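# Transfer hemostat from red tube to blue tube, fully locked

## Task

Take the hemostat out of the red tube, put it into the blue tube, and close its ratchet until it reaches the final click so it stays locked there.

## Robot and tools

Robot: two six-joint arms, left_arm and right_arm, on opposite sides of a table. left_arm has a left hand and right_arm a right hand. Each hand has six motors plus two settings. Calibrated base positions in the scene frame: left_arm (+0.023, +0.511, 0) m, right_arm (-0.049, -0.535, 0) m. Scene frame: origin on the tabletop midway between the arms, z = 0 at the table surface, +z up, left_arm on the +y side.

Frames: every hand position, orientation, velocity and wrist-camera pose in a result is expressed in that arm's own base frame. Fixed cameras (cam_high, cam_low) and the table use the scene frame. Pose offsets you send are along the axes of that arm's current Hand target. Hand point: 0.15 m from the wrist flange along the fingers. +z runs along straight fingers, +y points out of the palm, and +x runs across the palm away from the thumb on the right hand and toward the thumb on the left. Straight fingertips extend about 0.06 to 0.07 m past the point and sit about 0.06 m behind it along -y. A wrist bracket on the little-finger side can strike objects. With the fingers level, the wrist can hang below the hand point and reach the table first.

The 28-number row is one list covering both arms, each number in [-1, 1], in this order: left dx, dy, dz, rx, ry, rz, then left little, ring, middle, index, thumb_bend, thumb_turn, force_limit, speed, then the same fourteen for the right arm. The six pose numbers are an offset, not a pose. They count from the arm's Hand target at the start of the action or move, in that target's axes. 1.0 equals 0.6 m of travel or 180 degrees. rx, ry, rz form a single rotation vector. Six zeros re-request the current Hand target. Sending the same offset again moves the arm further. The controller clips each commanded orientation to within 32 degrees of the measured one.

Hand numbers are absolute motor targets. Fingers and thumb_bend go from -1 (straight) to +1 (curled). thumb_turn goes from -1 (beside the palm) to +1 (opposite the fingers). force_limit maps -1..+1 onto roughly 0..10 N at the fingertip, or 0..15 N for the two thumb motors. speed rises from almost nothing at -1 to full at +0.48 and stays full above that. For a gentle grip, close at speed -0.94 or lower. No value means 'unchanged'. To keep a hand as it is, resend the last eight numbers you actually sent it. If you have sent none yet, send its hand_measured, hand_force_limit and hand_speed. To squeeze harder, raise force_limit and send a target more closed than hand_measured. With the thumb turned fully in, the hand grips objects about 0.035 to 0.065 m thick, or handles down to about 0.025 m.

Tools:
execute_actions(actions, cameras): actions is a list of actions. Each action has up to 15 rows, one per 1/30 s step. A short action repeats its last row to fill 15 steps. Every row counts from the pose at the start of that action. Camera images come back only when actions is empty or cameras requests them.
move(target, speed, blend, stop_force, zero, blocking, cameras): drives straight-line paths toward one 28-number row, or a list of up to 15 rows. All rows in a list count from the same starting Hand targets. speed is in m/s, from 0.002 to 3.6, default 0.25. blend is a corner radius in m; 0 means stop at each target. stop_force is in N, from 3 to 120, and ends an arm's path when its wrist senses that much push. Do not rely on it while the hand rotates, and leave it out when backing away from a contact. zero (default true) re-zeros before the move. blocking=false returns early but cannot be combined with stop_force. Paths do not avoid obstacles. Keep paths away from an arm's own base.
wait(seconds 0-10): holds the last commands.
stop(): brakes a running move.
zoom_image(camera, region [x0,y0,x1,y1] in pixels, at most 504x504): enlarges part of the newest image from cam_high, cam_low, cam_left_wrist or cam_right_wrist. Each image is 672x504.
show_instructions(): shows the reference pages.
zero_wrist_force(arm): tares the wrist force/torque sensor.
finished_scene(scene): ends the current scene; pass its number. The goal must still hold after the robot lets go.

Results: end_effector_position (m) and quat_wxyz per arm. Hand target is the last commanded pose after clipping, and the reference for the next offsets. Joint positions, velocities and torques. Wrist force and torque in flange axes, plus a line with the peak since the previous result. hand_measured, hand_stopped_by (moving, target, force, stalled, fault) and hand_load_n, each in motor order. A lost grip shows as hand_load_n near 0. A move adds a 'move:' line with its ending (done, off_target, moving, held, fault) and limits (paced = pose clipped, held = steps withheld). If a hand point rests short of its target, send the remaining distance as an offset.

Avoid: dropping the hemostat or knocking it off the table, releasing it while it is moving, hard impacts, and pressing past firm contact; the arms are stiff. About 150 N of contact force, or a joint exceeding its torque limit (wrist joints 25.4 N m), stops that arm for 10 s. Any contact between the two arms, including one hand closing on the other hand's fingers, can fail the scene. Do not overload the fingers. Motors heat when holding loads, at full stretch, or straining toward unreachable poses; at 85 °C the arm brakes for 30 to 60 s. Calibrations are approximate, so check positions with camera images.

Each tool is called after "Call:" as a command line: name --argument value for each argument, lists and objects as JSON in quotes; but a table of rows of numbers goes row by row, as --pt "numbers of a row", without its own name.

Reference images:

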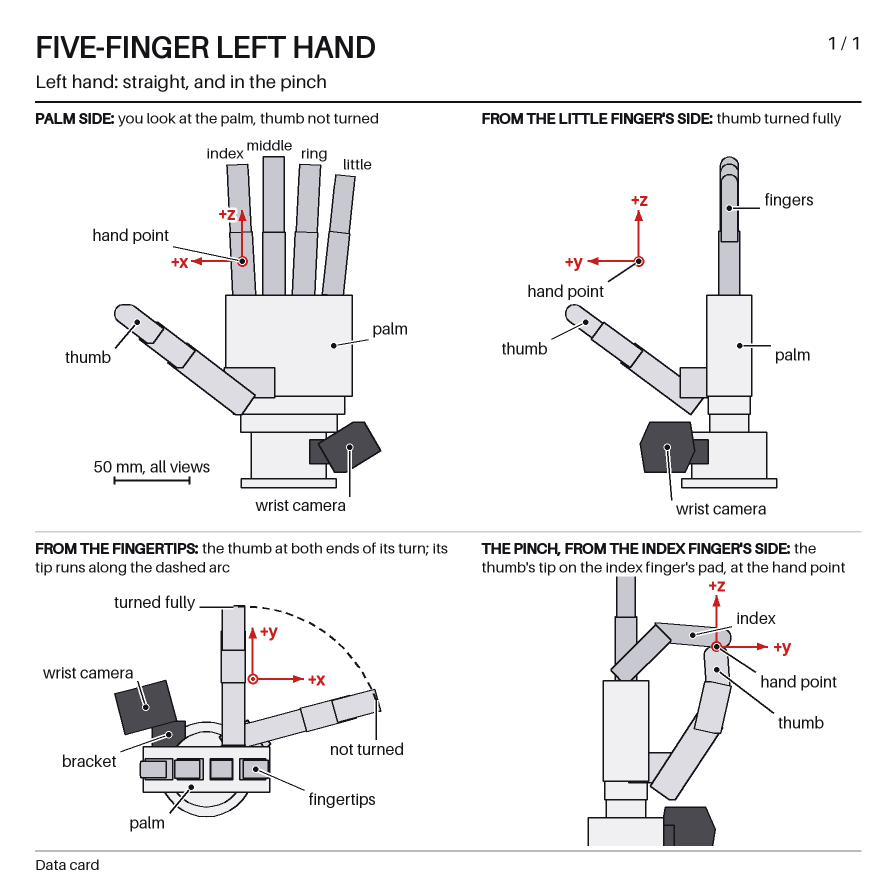

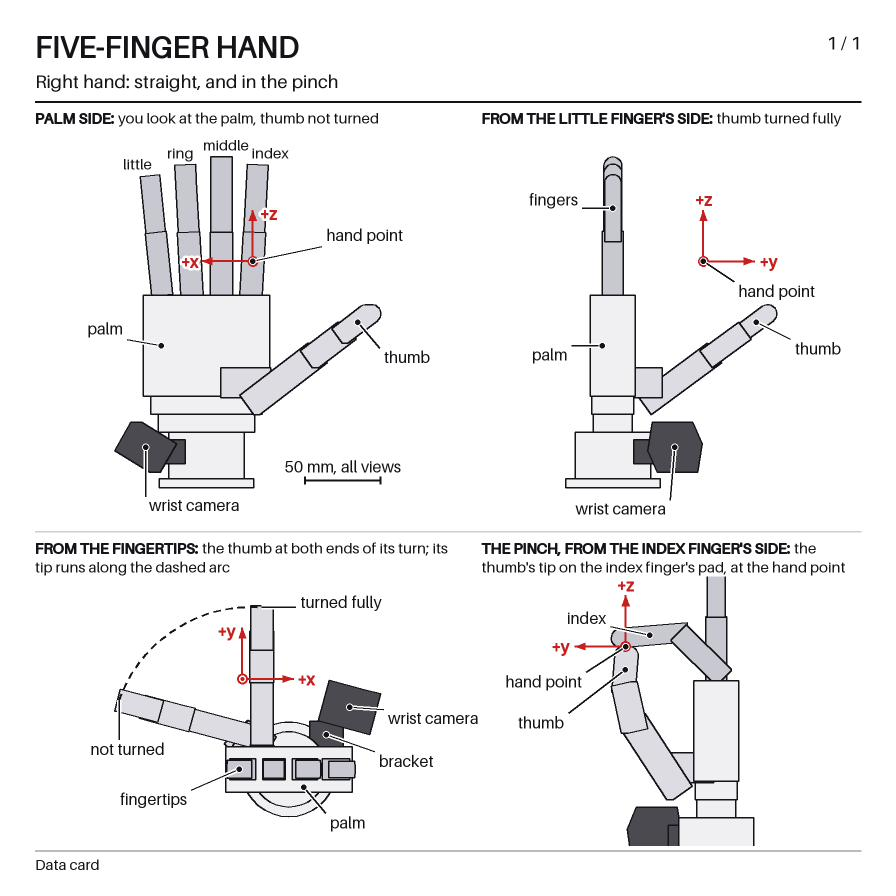

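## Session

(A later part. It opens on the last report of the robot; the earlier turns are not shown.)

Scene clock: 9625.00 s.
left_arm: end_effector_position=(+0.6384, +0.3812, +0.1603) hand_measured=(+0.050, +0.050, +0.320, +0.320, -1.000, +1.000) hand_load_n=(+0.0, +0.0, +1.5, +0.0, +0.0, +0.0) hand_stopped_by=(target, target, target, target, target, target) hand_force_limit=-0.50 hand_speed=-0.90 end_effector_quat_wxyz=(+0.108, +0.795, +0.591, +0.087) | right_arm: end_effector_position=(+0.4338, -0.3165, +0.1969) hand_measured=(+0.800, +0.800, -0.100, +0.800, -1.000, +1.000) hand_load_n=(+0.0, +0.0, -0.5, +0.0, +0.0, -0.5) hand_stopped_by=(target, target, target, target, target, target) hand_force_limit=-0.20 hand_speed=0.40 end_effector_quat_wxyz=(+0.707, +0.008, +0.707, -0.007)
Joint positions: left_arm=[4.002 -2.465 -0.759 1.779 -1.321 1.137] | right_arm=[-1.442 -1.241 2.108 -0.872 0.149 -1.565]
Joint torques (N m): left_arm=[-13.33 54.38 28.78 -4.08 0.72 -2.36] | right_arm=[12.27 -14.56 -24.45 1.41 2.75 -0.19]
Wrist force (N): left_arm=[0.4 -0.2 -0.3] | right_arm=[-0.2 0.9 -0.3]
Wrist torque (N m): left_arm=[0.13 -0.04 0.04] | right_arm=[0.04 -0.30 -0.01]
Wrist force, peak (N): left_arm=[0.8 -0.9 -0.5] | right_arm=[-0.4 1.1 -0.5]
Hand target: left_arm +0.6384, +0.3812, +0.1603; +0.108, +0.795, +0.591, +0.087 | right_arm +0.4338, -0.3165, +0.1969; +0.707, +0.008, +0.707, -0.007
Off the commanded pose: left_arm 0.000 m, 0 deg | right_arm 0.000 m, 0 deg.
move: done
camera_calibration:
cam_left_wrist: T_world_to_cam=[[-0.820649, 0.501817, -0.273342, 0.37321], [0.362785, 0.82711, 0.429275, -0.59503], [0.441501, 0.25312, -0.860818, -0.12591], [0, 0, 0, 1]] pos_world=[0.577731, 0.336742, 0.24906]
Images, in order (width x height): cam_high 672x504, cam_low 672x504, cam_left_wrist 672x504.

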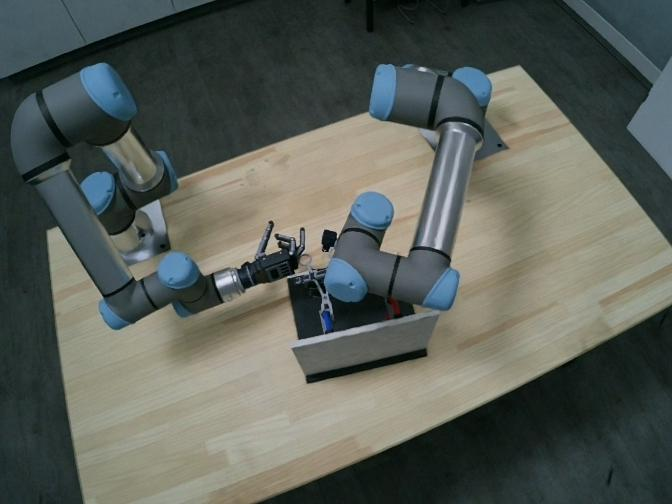

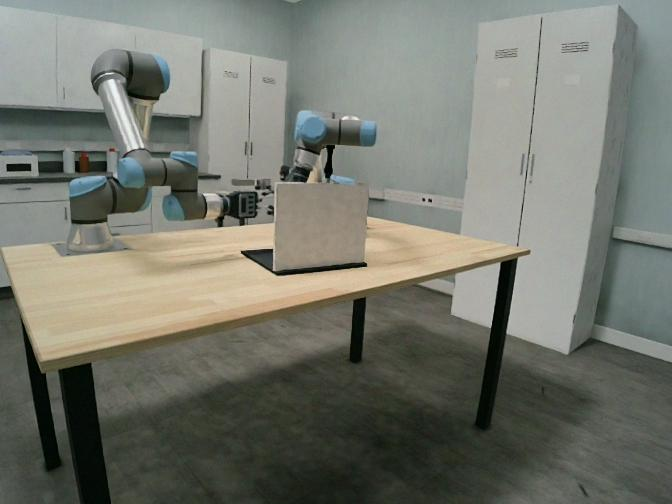

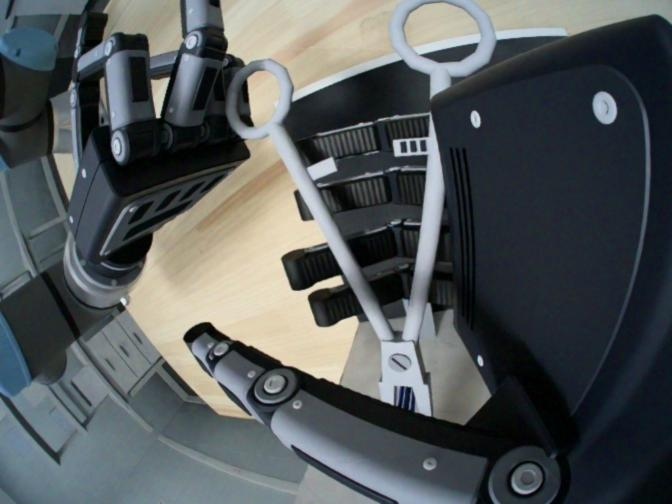

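Call:
move --target '[0,0,0,0,0,0,0.05,0.28,0.28,0.2,-1,1,-0.5,-0.9,0,0,0,0,0,0,0.8,0.8,-0.1,0.8,-1,1,-0.2,0.4]' --speed 0.008 --cameras '["cam_left_wrist","cam_low","cam_high"]'

Call:
zoom_image --camera "cam_low" --region '[240, 188, 275, 222]'

Scene clock: 9684.07 s.
left_arm: end_effector_position=(+0.6384, +0.3812, +0.1603) hand_measured=(+0.050, +0.280, +0.280, +0.200, -1.000, +1.000) hand_load_n=(+0.0, +1.0, +0.0, +0.0, +0.0, +0.0) hand_stopped_by=(target, target, target, target, target, target) hand_force_limit=-0.50 hand_speed=-0.90 end_effector_quat_wxyz=(+0.108, +0.795, +0.591, +0.087) | right_arm: end_effector_position=(+0.4338, -0.3165, +0.1969) hand_measured=(+0.800, +0.800, -0.100, +0.800, -1.000, +1.000) hand_load_n=(+0.0, +0.0, +0.0, +0.0, +0.0, -0.5) hand_stopped_by=(target, target, target, target, target, target) hand_force_limit=-0.20 hand_speed=0.40 end_effector_quat_wxyz=(+0.707, +0.008, +0.707, -0.007)
Joint positions: left_arm=[4.002 -2.465 -0.759 1.779 -1.321 1.137] | right_arm=[-1.442 -1.241 2.108 -0.872 0.149 -1.565]
Joint torques (N m): left_arm=[-9.3 51.87 28.42 -3.97 1.32 -2.14] | right_arm=[12.04 -13.45 -24.19 1.41 2.49 -0.27]
Wrist force (N): left_arm=[0.4 -0.5 -0.2] | right_arm=[-0.3 0.9 -0.4]
Wrist torque (N m): left_arm=[0.13 -0.04 0.05] | right_arm=[0.03 -0.30 -0.01]
Wrist force, peak (N): left_arm=[0.8 -1.4 -0.1] | right_arm=[-0.4 1.3 -0.7]
Hand target: left_arm +0.6384, +0.3812, +0.1603; +0.108, +0.795, +0.591, +0.087 | right_arm +0.4338, -0.3165, +0.1969; +0.707, +0.008, +0.707, -0.007
Off the commanded pose: left_arm 0.000 m, 0 deg | right_arm 0.000 m, 0 deg.
move: done
camera_calibration:
cam_left_wrist: T_world_to_cam=[[-0.820649, 0.501817, -0.273342, 0.37321], [0.362785, 0.82711, 0.429275, -0.59503], [0.441501, 0.25312, -0.860818, -0.12591], [0, 0, 0, 1]] pos_world=[0.577731, 0.336742, 0.24906]
Images, in order (width x height): cam_high 672x504, cam_low 672x504, cam_left_wrist 672x504.

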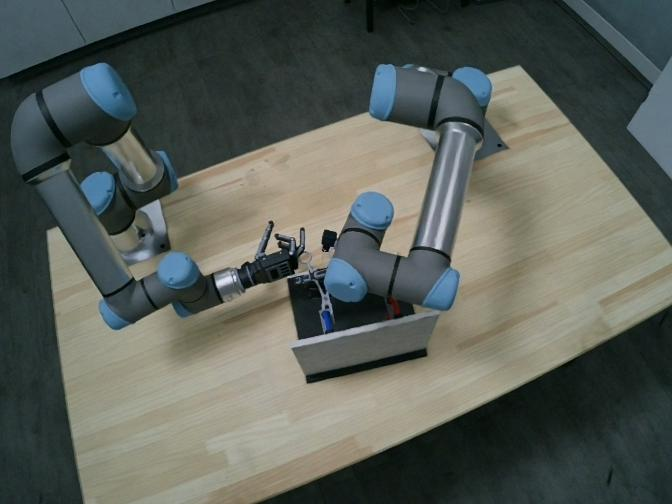

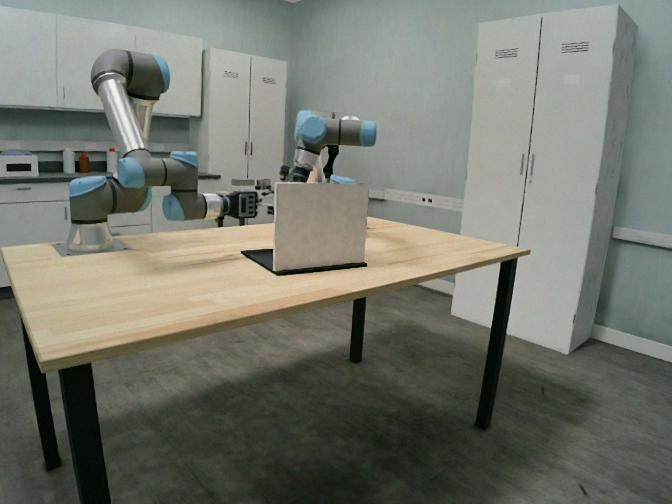

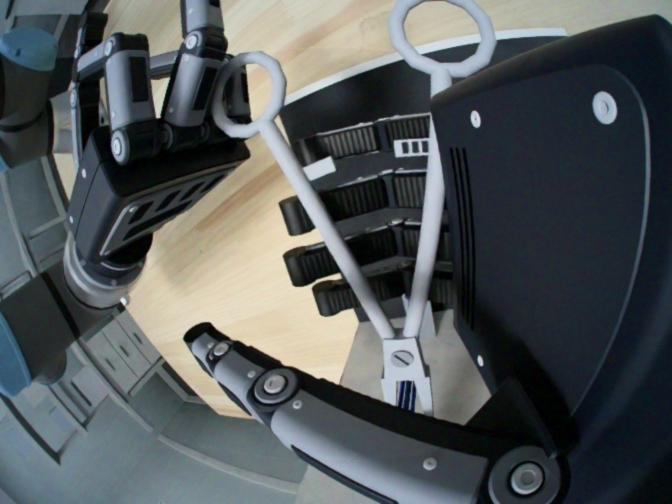

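Scaled by 14.400 from the camera's 672x504 image, which has a finer 960x720 frame.

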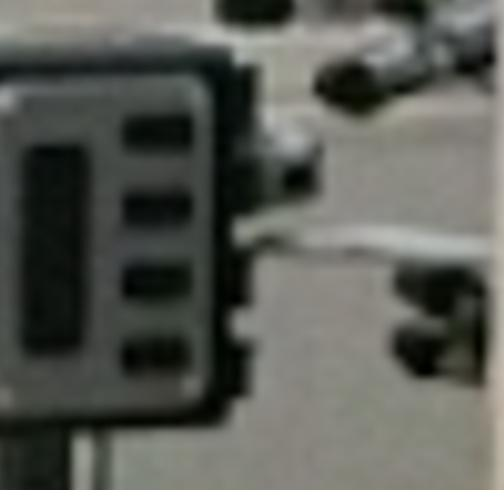

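Call:
move --target '[0,0,0,0,0,0,0.05,0.28,0.28,0.2,-1,1,-0.5,-0.9,0.0055,0,0,0,0,0,0.8,0.8,-0.1,0.8,-1,1,-0.2,0.4]' --speed 0.005 --stop_force 4 --cameras '["cam_left_wrist","cam_low","cam_right_wrist"]'

Call:
zoom_image --camera "cam_low" --region '[240, 188, 275, 222]'

Scene clock: 9714.23 s.
left_arm: end_effector_position=(+0.6384, +0.3812, +0.1603) hand_measured=(+0.050, +0.280, +0.280, +0.200, -1.000, +1.000) hand_load_n=(+0.0, +1.5, +0.0, +0.5, +0.0, +0.0) hand_stopped_by=(target, target, target, target, target, target) hand_force_limit=-0.50 hand_speed=-0.90 end_effector_quat_wxyz=(+0.108, +0.795, +0.591, +0.087) | right_arm: end_effector_position=(+0.4338, -0.3165, +0.1935) hand_measured=(+0.800, +0.800, -0.100, +0.800, -1.000, +1.000) hand_load_n=(+0.0, +0.0, +0.0, +0.0, +0.0, +0.0) hand_stopped_by=(target, target, target, target, target, target) hand_force_limit=-0.20 hand_speed=0.40 end_effector_quat_wxyz=(+0.707, +0.008, +0.707, -0.007)
Joint positions: left_arm=[4.002 -2.465 -0.759 1.779 -1.321 1.137] | right_arm=[-1.442 -1.234 2.11 -0.881 0.149 -1.565]
Joint torques (N m): left_arm=[-5.48 49.92 27.62 -3.56 1.72 -1.82] | right_arm=[12.51 -36.49 -4.78 -0.51 2.8 2.28]
Wrist force (N): left_arm=[0.5 0.3 0.3] | right_arm=[-0.8 0.5 0.3]
Wrist torque (N m): left_arm=[0.18 -0.01 0.00] | right_arm=[0.00 -0.33 -0.06]
Wrist force, peak (N): left_arm=[0.9 -0.9 -0.3] | right_arm=[-1.1 0.6 0.4]
Hand target: left_arm +0.6384, +0.3812, +0.1603; +0.108, +0.795, +0.591, +0.087 | right_arm +0.4338, -0.3165, +0.1936; +0.707, +0.008, +0.707, -0.007
Off the commanded pose: left_arm 0.000 m, 0 deg | right_arm 0.000 m, 0 deg.
move: done
camera_calibration:
cam_left_wrist: T_world_to_cam=[[-0.820649, 0.501817, -0.273342, 0.37321], [0.362785, 0.82711, 0.429275, -0.59503], [0.441501, 0.25312, -0.860818, -0.12591], [0, 0, 0, 1]] pos_world=[0.577731, 0.336742, 0.24906]
cam_right_wrist: T_world_to_cam=[[0.0120792, 0.960628, -0.277575, 0.347431], [-0.417265, 0.257113, 0.871655, 0.108027], [0.908705, 0.105294, 0.403942, -0.329099], [0, 0, 0, 1]] pos_world=[0.339934, -0.326875, 0.135213]
Images, in order (width x height): cam_low 672x504, cam_left_wrist 672x504, cam_right_wrist 672x504.

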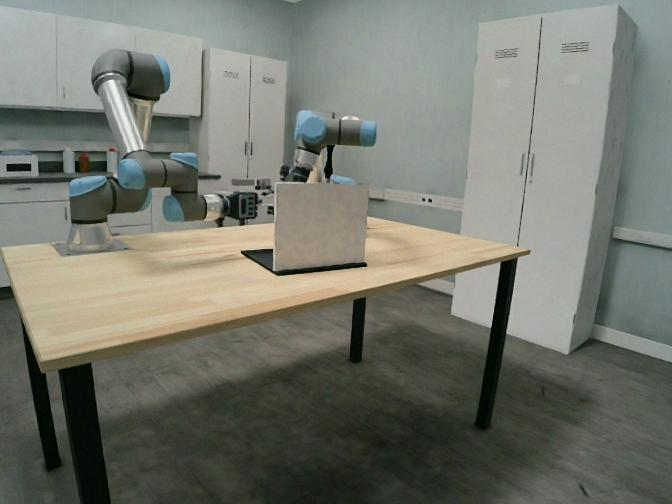

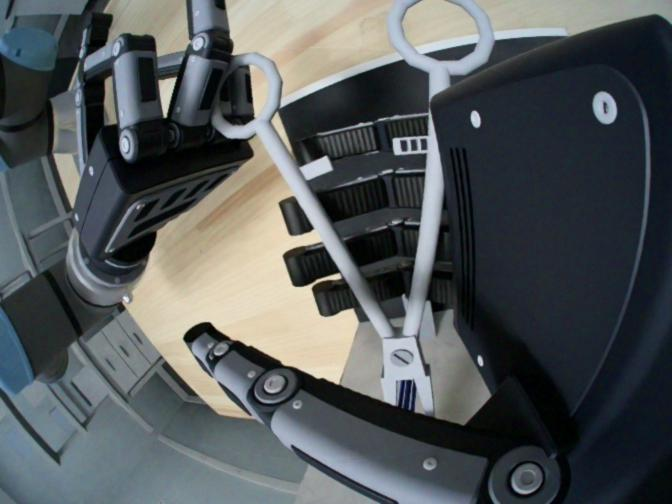

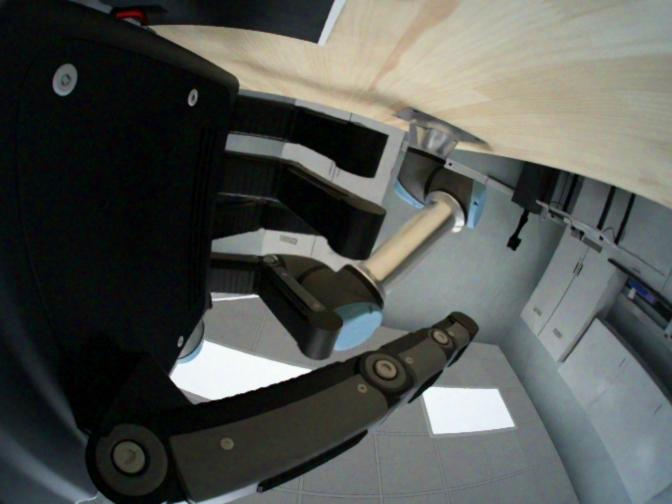

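Scaled by 14.400 from the camera's 672x504 image, which has a finer 960x720 frame.

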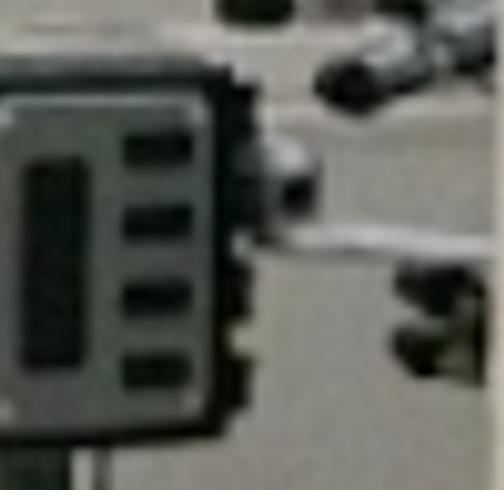

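Call:
move --target '[0,0,0,0,0,0,0.05,0.28,0.28,0.2,-1,1,-0.5,-0.9,0,0,0.02,0,0,0,0.8,0.8,-0.1,0.8,-1,1,-0.2,0.4]' --speed 0.006 --stop_force 3 --cameras '["cam_left_wrist","cam_low"]'

Call:
zoom_image --camera "cam_low" --region '[240, 188, 275, 222]'

Scene clock: 9727.27 s.
left_arm: end_effector_position=(+0.6384, +0.3812, +0.1603) hand_measured=(+0.050, +0.280, +0.280, +0.200, -1.000, +1.000) hand_load_n=(+0.0, +2.0, +0.0, +0.0, +0.0, +0.0) hand_stopped_by=(target, target, target, target, target, target) hand_force_limit=-0.50 hand_speed=-0.90 end_effector_quat_wxyz=(+0.108, +0.795, +0.591, +0.087) | right_arm: end_effector_position=(+0.4459, -0.3167, +0.1936) hand_measured=(+0.800, +0.800, -0.100, +0.800, -1.000, +1.000) hand_load_n=(+0.0, +0.0, +0.0, +0.0, +0.0, -0.5) hand_stopped_by=(target, target, target, target, target, target) hand_force_limit=-0.20 hand_speed=0.40 end_effector_quat_wxyz=(+0.707, +0.008, +0.707, -0.007)
Joint positions: left_arm=[4.002 -2.465 -0.759 1.779 -1.321 1.137] | right_arm=[-1.412 -1.223 2.094 -0.874 0.179 -1.566]
Joint torques (N m): left_arm=[0.15 46.88 27.66 -3.23 1.53 -1.34] | right_arm=[-10.04 -26.04 -8.63 1.65 -2.12 -2.19]
Wrist force (N): left_arm=[0.0 -0.5 0.4] | right_arm=[-1.0 0.5 -0.1]
Wrist torque (N m): left_arm=[0.14 0.03 0.02] | right_arm=[0.02 -0.29 -0.07]
Wrist force, peak (N): left_arm=[0.7 -1.8 0.4] | right_arm=[-1.7 1.1 -0.7]
Hand target: left_arm +0.6384, +0.3812, +0.1603; +0.108, +0.795, +0.591, +0.087 | right_arm +0.4458, -0.3168, +0.1936; +0.707, +0.008, +0.707, -0.007
Off the commanded pose: left_arm 0.000 m, 0 deg | right_arm 0.000 m, 0 deg.
move: done
camera_calibration:
cam_left_wrist: T_world_to_cam=[[-0.820649, 0.501817, -0.273342, 0.37321], [0.362785, 0.82711, 0.429275, -0.59503], [0.441501, 0.25312, -0.860818, -0.12591], [0, 0, 0, 1]] pos_world=[0.577731, 0.336742, 0.24906]
Images, in order (width x height): cam_low 672x504, cam_left_wrist 672x504.

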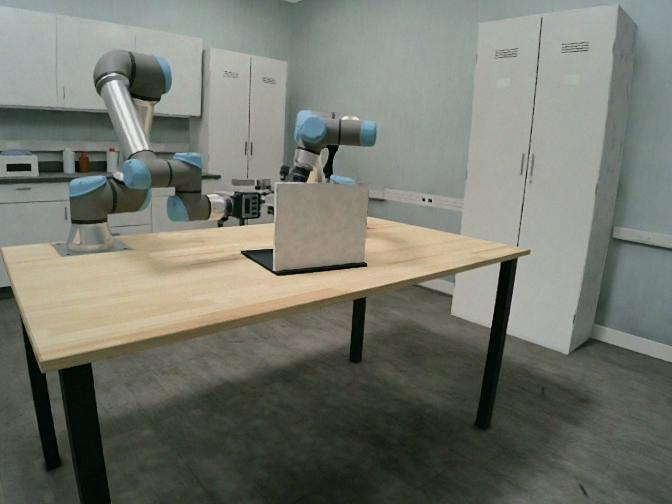

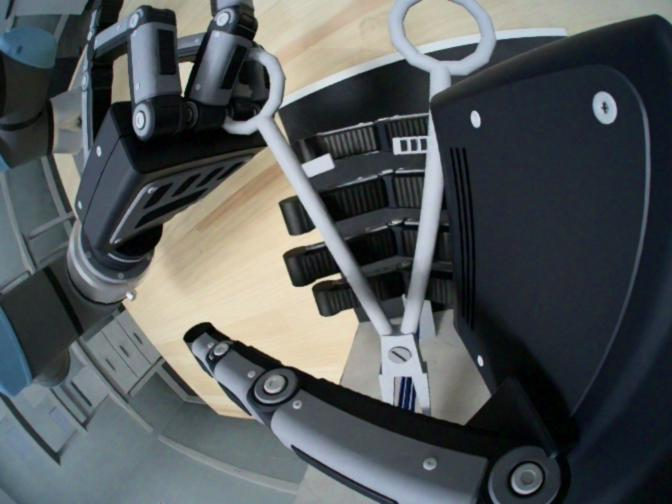

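Scaled by 14.400 from the camera's 672x504 image, which has a finer 960x720 frame.

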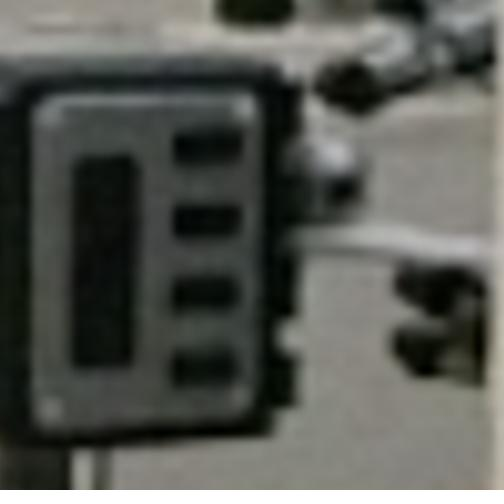

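Call:
move --target '[0,0,0,0,0,0,0.05,0.28,0.28,0.2,-1,1,-0.5,-0.9,0,0,0.025,0,0,0,0.8,0.8,-0.1,0.8,-1,1,-0.2,0.4]' --speed 0.006 --stop_force 3 --cameras '["cam_left_wrist","cam_low"]'

Call:
zoom_image --camera "cam_low" --region '[240, 188, 275, 222]'

Call:
zoom_image --camera "cam_left_wrist" --region '[150, 0, 330, 180]'

Scene clock: 9741.07 s.
left_arm: end_effector_position=(+0.6384, +0.3812, +0.1603) hand_measured=(+0.050, +0.280, +0.280, +0.200, -1.000, +1.000) hand_load_n=(+0.0, +0.0, +0.0, +0.0, +0.0, +0.0) hand_stopped_by=(target, target, target, target, target, target) hand_force_limit=-0.50 hand_speed=-0.90 end_effector_quat_wxyz=(+0.108, +0.795, +0.591, +0.087) | right_arm: end_effector_position=(+0.4609, -0.3170, +0.1936) hand_measured=(+0.800, +0.800, -0.100, +0.800, -1.000, +1.000) hand_load_n=(+0.0, +0.0, +0.0, +0.0, +0.0, -0.5) hand_stopped_by=(target, target, target, target, target, target) hand_force_limit=-0.20 hand_speed=0.40 end_effector_quat_wxyz=(+0.707, +0.008, +0.707, -0.007)
Joint positions: left_arm=[4.002 -2.465 -0.759 1.779 -1.321 1.137] | right_arm=[-1.375 -1.21 2.072 -0.866 0.216 -1.567]
Joint torques (N m): left_arm=[5.31 47.21 26.89 -2.72 1.59 -0.94] | right_arm=[-11.28 -27.31 -9.07 1.21 -2.04 -2.2]
Wrist force (N): left_arm=[-0.3 -2.3 -0.9] | right_arm=[-0.3 0.6 -1.0]
Wrist torque (N m): left_arm=[0.05 -0.09 0.11] | right_arm=[0.10 -0.30 -0.01]
Wrist force, peak (N): left_arm=[-0.8 -3.9 -1.3] | right_arm=[-1.1 2.1 -1.8]
Hand target: left_arm +0.6384, +0.3812, +0.1603; +0.108, +0.795, +0.591, +0.087 | right_arm +0.4608, -0.3171, +0.1936; +0.707, +0.008, +0.707, -0.007
Off the commanded pose: left_arm 0.000 m, 0 deg | right_arm 0.000 m, 0 deg.
move: done
camera_calibration:
cam_left_wrist: T_world_to_cam=[[-0.820649, 0.501817, -0.273342, 0.37321], [0.362785, 0.82711, 0.429275, -0.59503], [0.441501, 0.25312, -0.860818, -0.12591], [0, 0, 0, 1]] pos_world=[0.577731, 0.336742, 0.24906]
Images, in order (width x height): cam_low 672x504, cam_left_wrist 672x504.

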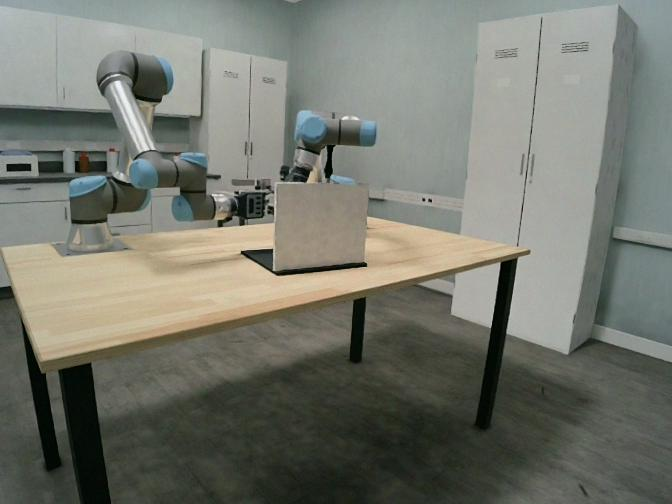

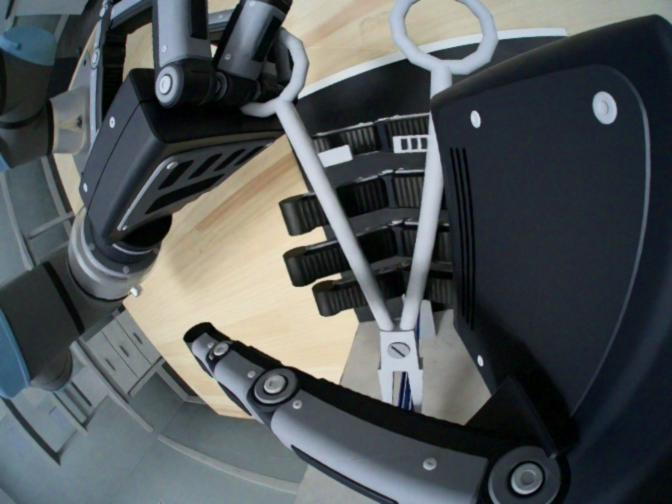

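Scaled by 14.400 from the camera's 672x504 image, which has a finer 960x720 frame.

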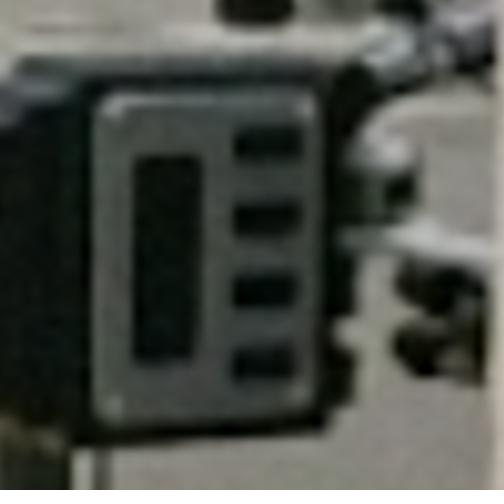

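Scaled by 2.800 from the camera's 672x504 image, which has a finer 960x720 frame.

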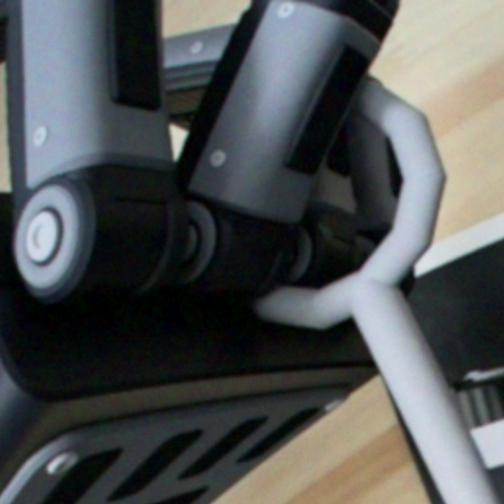

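Call:
move --target '[0.00172,0.01595,0.0046,0,0,0,0.05,0.28,0.28,0.2,-1,1,-0.5,-0.9,0,0,0,0,0,0,0.8,0.8,-0.1,0.8,-1,1,-0.2,0.4]' --speed 0.006 --stop_force 10 --cameras '["cam_left_wrist","cam_low","cam_high"]'

Call:
zoom_image --camera "cam_low" --region '[240, 188, 275, 222]'

Call:
zoom_image --camera "cam_high" --region '[270, 230, 340, 340]'

Scene clock: 9774.60 s.
left_arm: end_effector_position=(+0.6438, +0.3802, +0.1603) hand_measured=(+0.050, +0.280, +0.280, +0.200, -1.000, +1.000) hand_load_n=(+0.0, +0.0, +0.5, +0.0, +0.0, +0.0) hand_stopped_by=(target, target, target, target, target, target) hand_force_limit=-0.50 hand_speed=-0.90 end_effector_quat_wxyz=(+0.108, +0.795, +0.591, +0.087) | right_arm: end_effector_position=(+0.4608, -0.3171, +0.1936) hand_measured=(+0.800, +0.800, -0.100, +0.800, -1.000, +1.000) hand_load_n=(+0.0, +0.0, +0.0, +0.0, +0.0, +0.0) hand_stopped_by=(target, target, target, target, target, target) hand_force_limit=-0.20 hand_speed=0.40 end_effector_quat_wxyz=(+0.707, +0.008, +0.707, -0.007)
Joint positions: left_arm=[3.995 -2.478 -0.734 1.769 -1.322 1.13] | right_arm=[-1.376 -1.21 2.072 -0.866 0.216 -1.567]
Joint torques (N m): left_arm=[8.83 59.83 7.58 0.95 3.61 2.26] | right_arm=[-4.43 -39.2 -9.19 -1.96 -0.47 -0.75]
Wrist force (N): left_arm=[-0.6 -8.7 -2.1] | right_arm=[-0.3 1.6 -6.1]
Wrist torque (N m): left_arm=[-0.12 -0.13 0.57] | right_arm=[0.44 -0.13 0.01]
Wrist force, peak (N): left_arm=[-0.2 -14.1 -3.4] | right_arm=[-0.3 2.4 -9.9]
Hand target: left_arm +0.6438, +0.3802, +0.1603; +0.108, +0.795, +0.591, +0.087 (not the last commanded pose) | right_arm +0.4608, -0.3171, +0.1936; +0.707, +0.008, +0.707, -0.007
Off the commanded pose: left_arm 0.005 m, 0 deg | right_arm 0.000 m, 0 deg.
move: contact (left_arm)
camera_calibration:
cam_left_wrist: T_world_to_cam=[[-0.820707, 0.501783, -0.273228, 0.378133], [0.362764, 0.827098, 0.429315, -0.596113], [0.441409, 0.253225, -0.860834, -0.128104], [0, 0, 0, 1]] pos_world=[0.583131, 0.335742, 0.24896]
Images, in order (width x height): cam_high 672x504, cam_low 672x504, cam_left_wrist 672x504.

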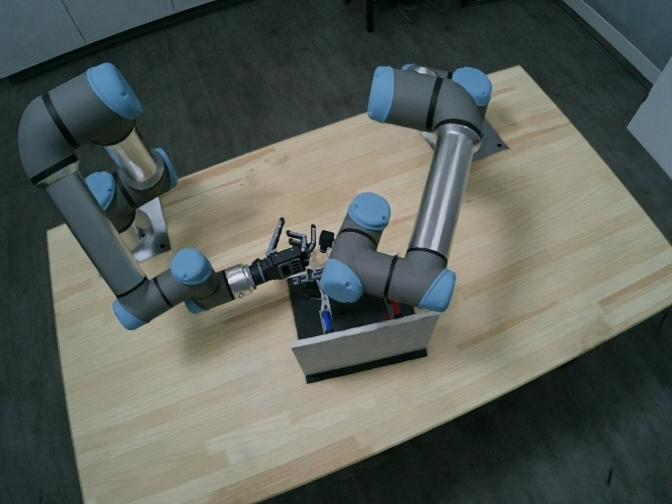

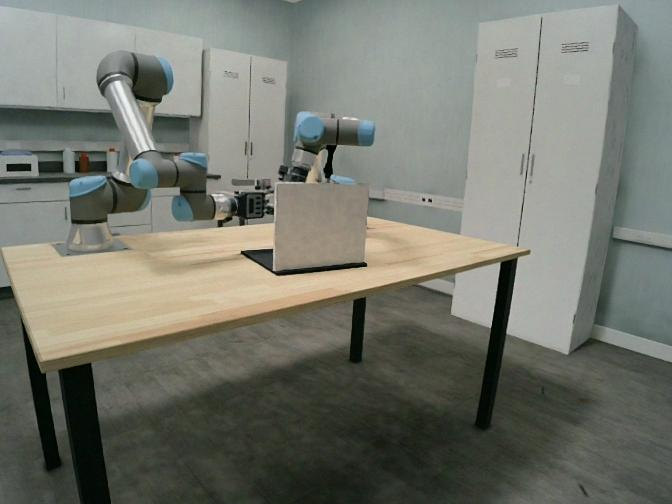

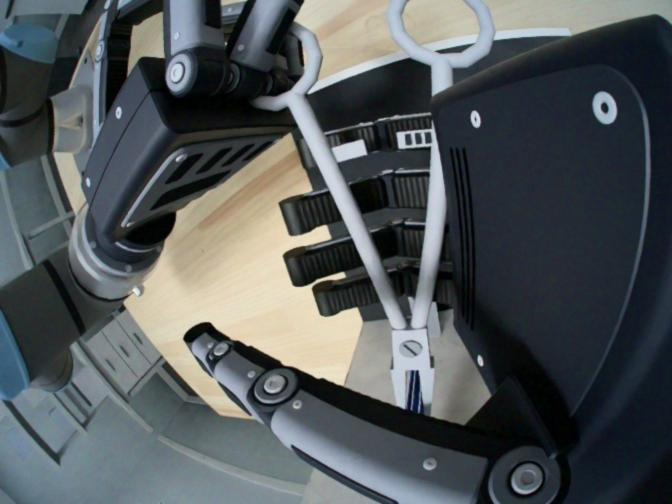

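Scaled by 14.400 from the camera's 672x504 image, which has a finer 960x720 frame.

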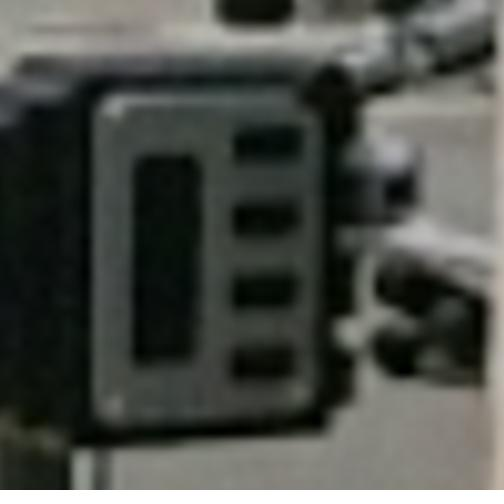

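Scaled by 4.582 from the camera's 672x504 image, which has a finer 960x720 frame.

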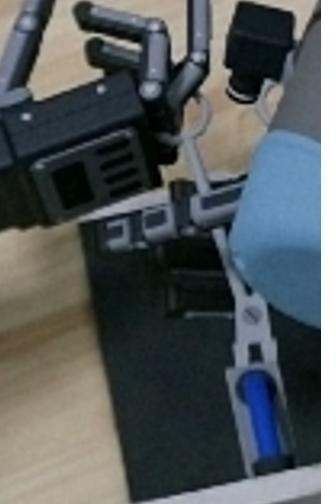

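Call:
move --target '[0.00103,0.00957,0.00274,0,0,0,0.05,0.28,0.28,0.2,-1,1,-0.5,-0.9,0,0,0,0,0,0,0.8,0.8,-0.1,0.8,-1,1,-0.2,0.4]' --speed 0.005 --stop_force 10 --cameras '["cam_left_wrist","cam_low","cam_high"]'

Call:
zoom_image --camera "cam_low" --region '[240, 188, 275, 222]'

Call:
zoom_image --camera "cam_left_wrist" --region '[240, 0, 500, 195]'

Call:
zoom_image --camera "cam_left_wrist" --region '[340, 280, 480, 420]'

Scene clock: 9807.10 s.
left_arm: end_effector_position=(+0.6445, +0.3802, +0.1603) hand_measured=(+0.050, +0.280, +0.280, +0.200, -1.000, +1.000) hand_load_n=(+0.5, +0.0, +0.5, +0.0, +0.0, +0.0) hand_stopped_by=(target, target, target, target, target, target) hand_force_limit=-0.50 hand_speed=-0.90 end_effector_quat_wxyz=(+0.108, +0.795, +0.591, +0.087) | right_arm: end_effector_position=(+0.4608, -0.3171, +0.1936) hand_measured=(+0.800, +0.800, -0.100, +0.800, -1.000, +1.000) hand_load_n=(+0.0, +0.0, +0.0, +0.0, +0.0, +0.0) hand_stopped_by=(target, target, target, target, target, target) hand_force_limit=-0.20 hand_speed=0.40 end_effector_quat_wxyz=(+0.707, +0.008, +0.707, -0.007)
Joint positions: left_arm=[3.994 -2.48 -0.731 1.768 -1.322 1.129] | right_arm=[-1.376 -1.21 2.072 -0.866 0.216 -1.567]
Joint torques (N m): left_arm=[5.97 59.67 8 1.56 4.76 2.03] | right_arm=[5.63 -38.81 -21.65 -1.91 2.69 0.62]
Wrist force (N): left_arm=[-0.5 -16.3 -4.0] | right_arm=[-0.3 2.3 -11.2]
Wrist torque (N m): left_arm=[-0.33 -0.27 1.02] | right_arm=[0.75 0.02 0.03]
Wrist force, peak (N): left_arm=[0.1 -21.5 -5.2] | right_arm=[-0.3 4.4 -15.3]
Hand target: left_arm +0.6445, +0.3802, +0.1603; +0.108, +0.795, +0.591, +0.087 (not the last commanded pose) | right_arm +0.4608, -0.3171, +0.1936; +0.707, +0.008, +0.707, -0.007
Off the commanded pose: left_arm 0.005 m, 0 deg | right_arm 0.000 m, 0 deg.
move: contact (left_arm)
camera_calibration:
cam_left_wrist: T_world_to_cam=[[-0.820688, 0.501743, -0.273358, 0.378769], [0.362662, 0.827119, 0.42936, -0.596368], [0.441528, 0.253235, -0.86077, -0.128416], [0, 0, 0, 1]] pos_world=[0.58383, 0.335742, 0.24906]
Images, in order (width x height): cam_high 672x504, cam_low 672x504, cam_left_wrist 672x504.

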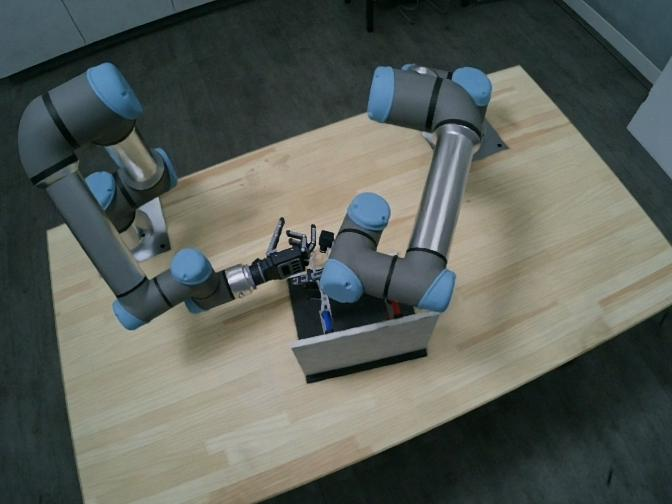

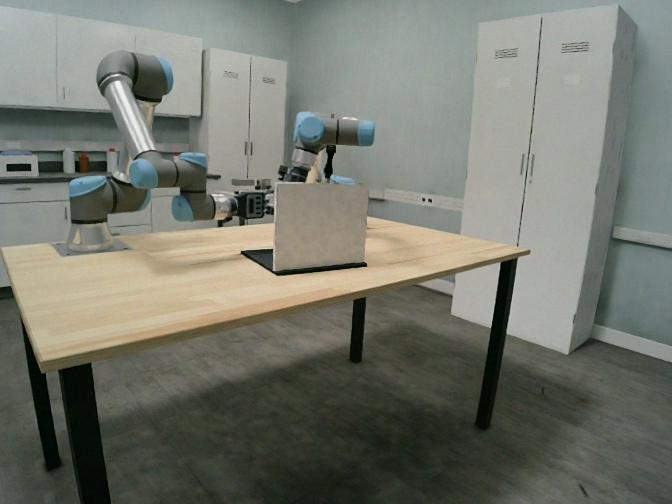

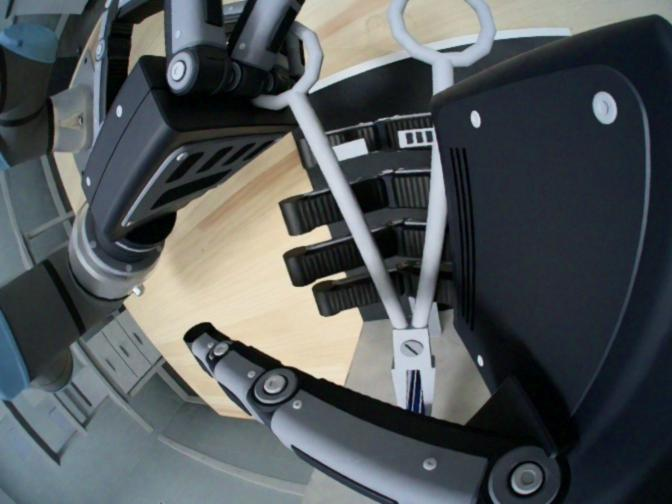

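Scaled by 14.400 from the camera's 672x504 image, which has a finer 960x720 frame.

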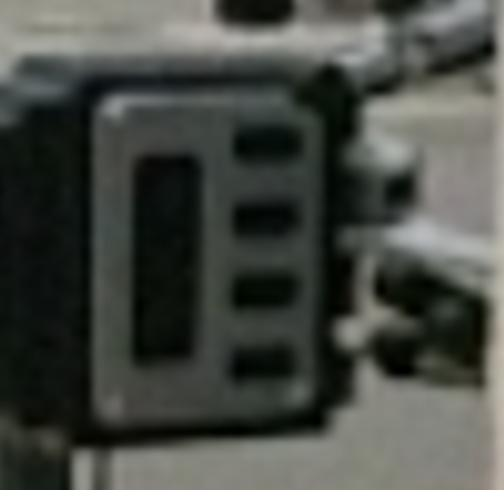

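Scaled by 1.938 from the camera's 672x504 image, which has a finer 960x720 frame.

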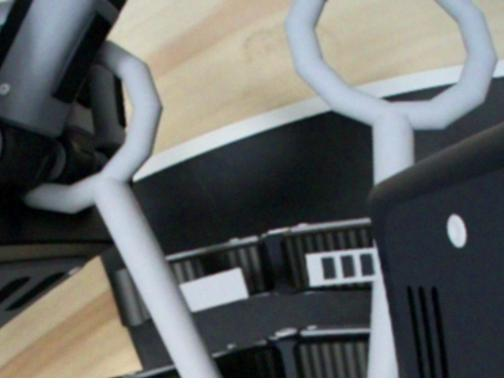

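Scaled by 3.600 from the camera's 672x504 image, which has a finer 960x720 frame.

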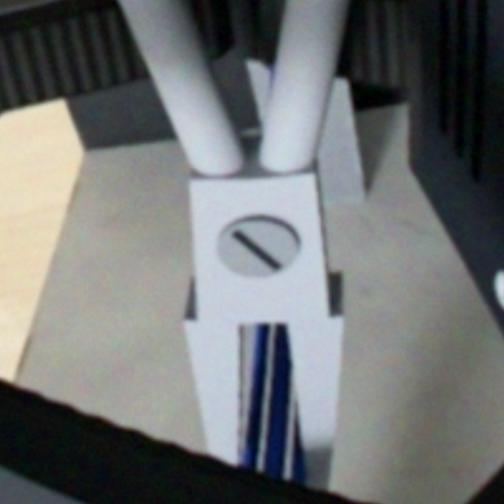

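Call:
move --target '[0.00137,0.01276,0.00365,0,0,0,0.05,0.28,0.28,0.2,-1,1,-0.5,-0.9,0,0,0,0,0,0,0.8,0.8,-0.1,0.8,-1,1,-0.2,0.4]' --speed 0.005 --stop_force 15 --cameras '["cam_left_wrist","cam_low"]'

Call:
zoom_image --camera "cam_low" --region '[240, 188, 275, 222]'

Call:
zoom_image --camera "cam_left_wrist" --region '[240, 0, 500, 195]'

Call:
zoom_image --camera "cam_left_wrist" --region '[340, 280, 480, 420]'

Scene clock: 9830.07 s.
left_arm: end_effector_position=(+0.6455, +0.3802, +0.1603) hand_measured=(+0.050, +0.280, +0.280, +0.200, -1.000, +1.000) hand_load_n=(+0.5, +0.0, +0.0, +0.5, +0.0, +0.0) hand_stopped_by=(target, target, target, target, target, target) hand_force_limit=-0.50 hand_speed=-0.90 end_effector_quat_wxyz=(+0.108, +0.795, +0.591, +0.087) | right_arm: end_effector_position=(+0.4608, -0.3171, +0.1936) hand_measured=(+0.800, +0.800, -0.100, +0.800, -1.000, +1.000) hand_load_n=(+0.0, +0.0, +0.0, -0.5, +0.0, +0.0) hand_stopped_by=(target, target, target, target, target, target) hand_force_limit=-0.20 hand_speed=0.40 end_effector_quat_wxyz=(+0.707, +0.008, +0.707, -0.007)
Joint positions: left_arm=[3.992 -2.483 -0.725 1.766 -1.322 1.127] | right_arm=[-1.376 -1.21 2.072 -0.866 0.216 -1.567]
Joint torques (N m): left_arm=[-0.25 60.2 9.58 2.65 7.47 1.68] | right_arm=[15.81 -35.24 -22.17 -2.02 2.6 0.89]
Wrist force (N): left_arm=[-0.6 -28.6 -7.0] | right_arm=[-0.4 4.5 -21.6]
Wrist torque (N m): left_arm=[-0.43 -0.52 1.83] | right_arm=[1.48 0.34 0.10]
Wrist force, peak (N): left_arm=[1.1 -34.2 -8.7] | right_arm=[-0.5 7.3 -26.4]
Hand target: left_arm +0.6455, +0.3802, +0.1603; +0.108, +0.795, +0.591, +0.087 (not the last commanded pose) | right_arm +0.4608, -0.3171, +0.1936; +0.707, +0.008, +0.707, -0.007
Off the commanded pose: left_arm 0.007 m, 0 deg | right_arm 0.000 m, 0 deg.
move: contact (left_arm)
camera_calibration:
cam_left_wrist: T_world_to_cam=[[-0.820849, 0.501535, -0.273258, 0.379779], [0.36247, 0.827191, 0.429383, -0.596565], [0.441387, 0.25341, -0.860791, -0.128802], [0, 0, 0, 1]] pos_world=[0.58483, 0.335641, 0.24906]
Images, in order (width x height): cam_low 672x504, cam_left_wrist 672x504.

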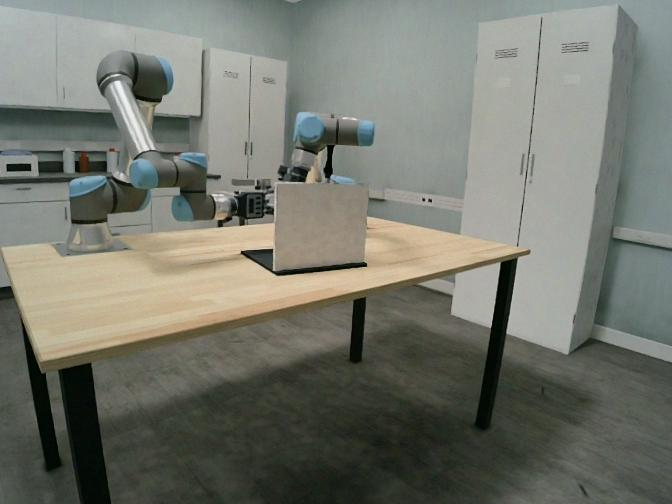

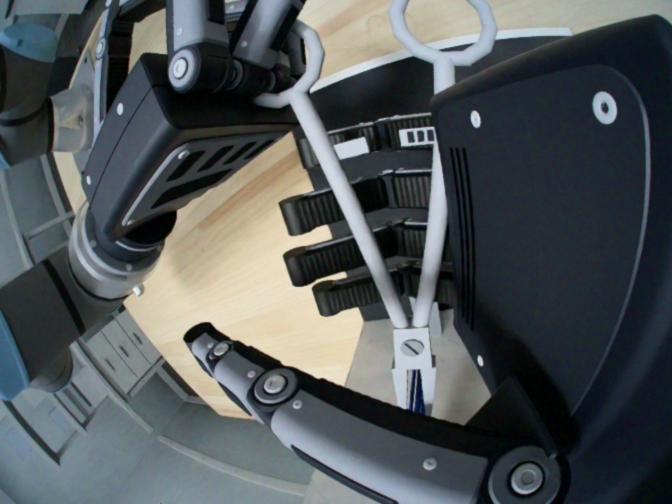

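Scaled by 14.400 from the camera's 672x504 image, which has a finer 960x720 frame.

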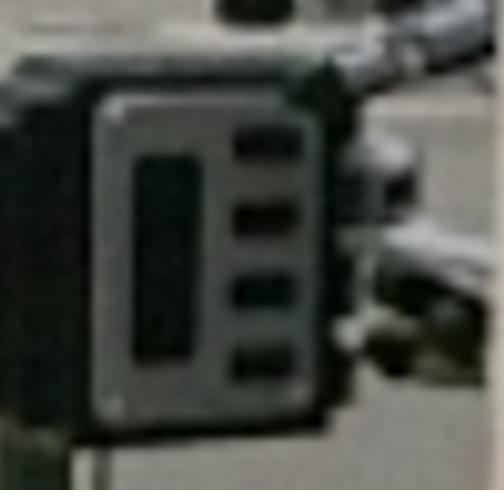

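Scaled by 1.938 from the camera's 672x504 image, which has a finer 960x720 frame.

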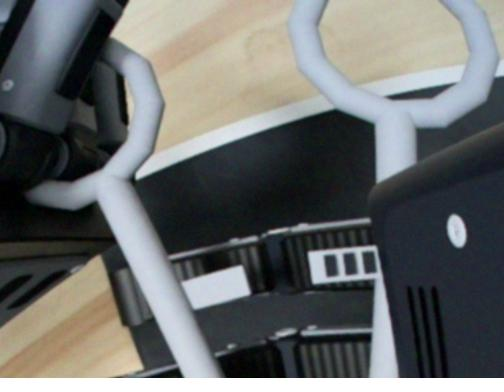

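Scaled by 3.600 from the camera's 672x504 image, which has a finer 960x720 frame.

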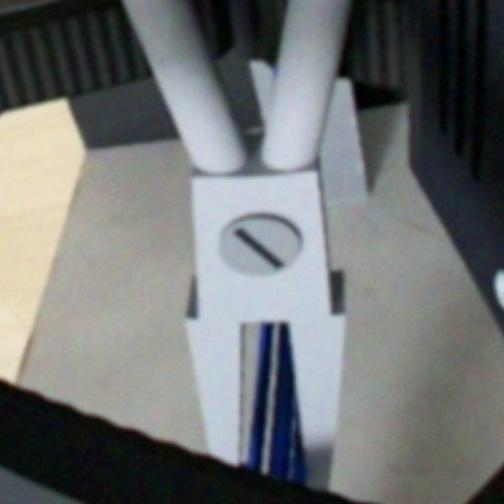

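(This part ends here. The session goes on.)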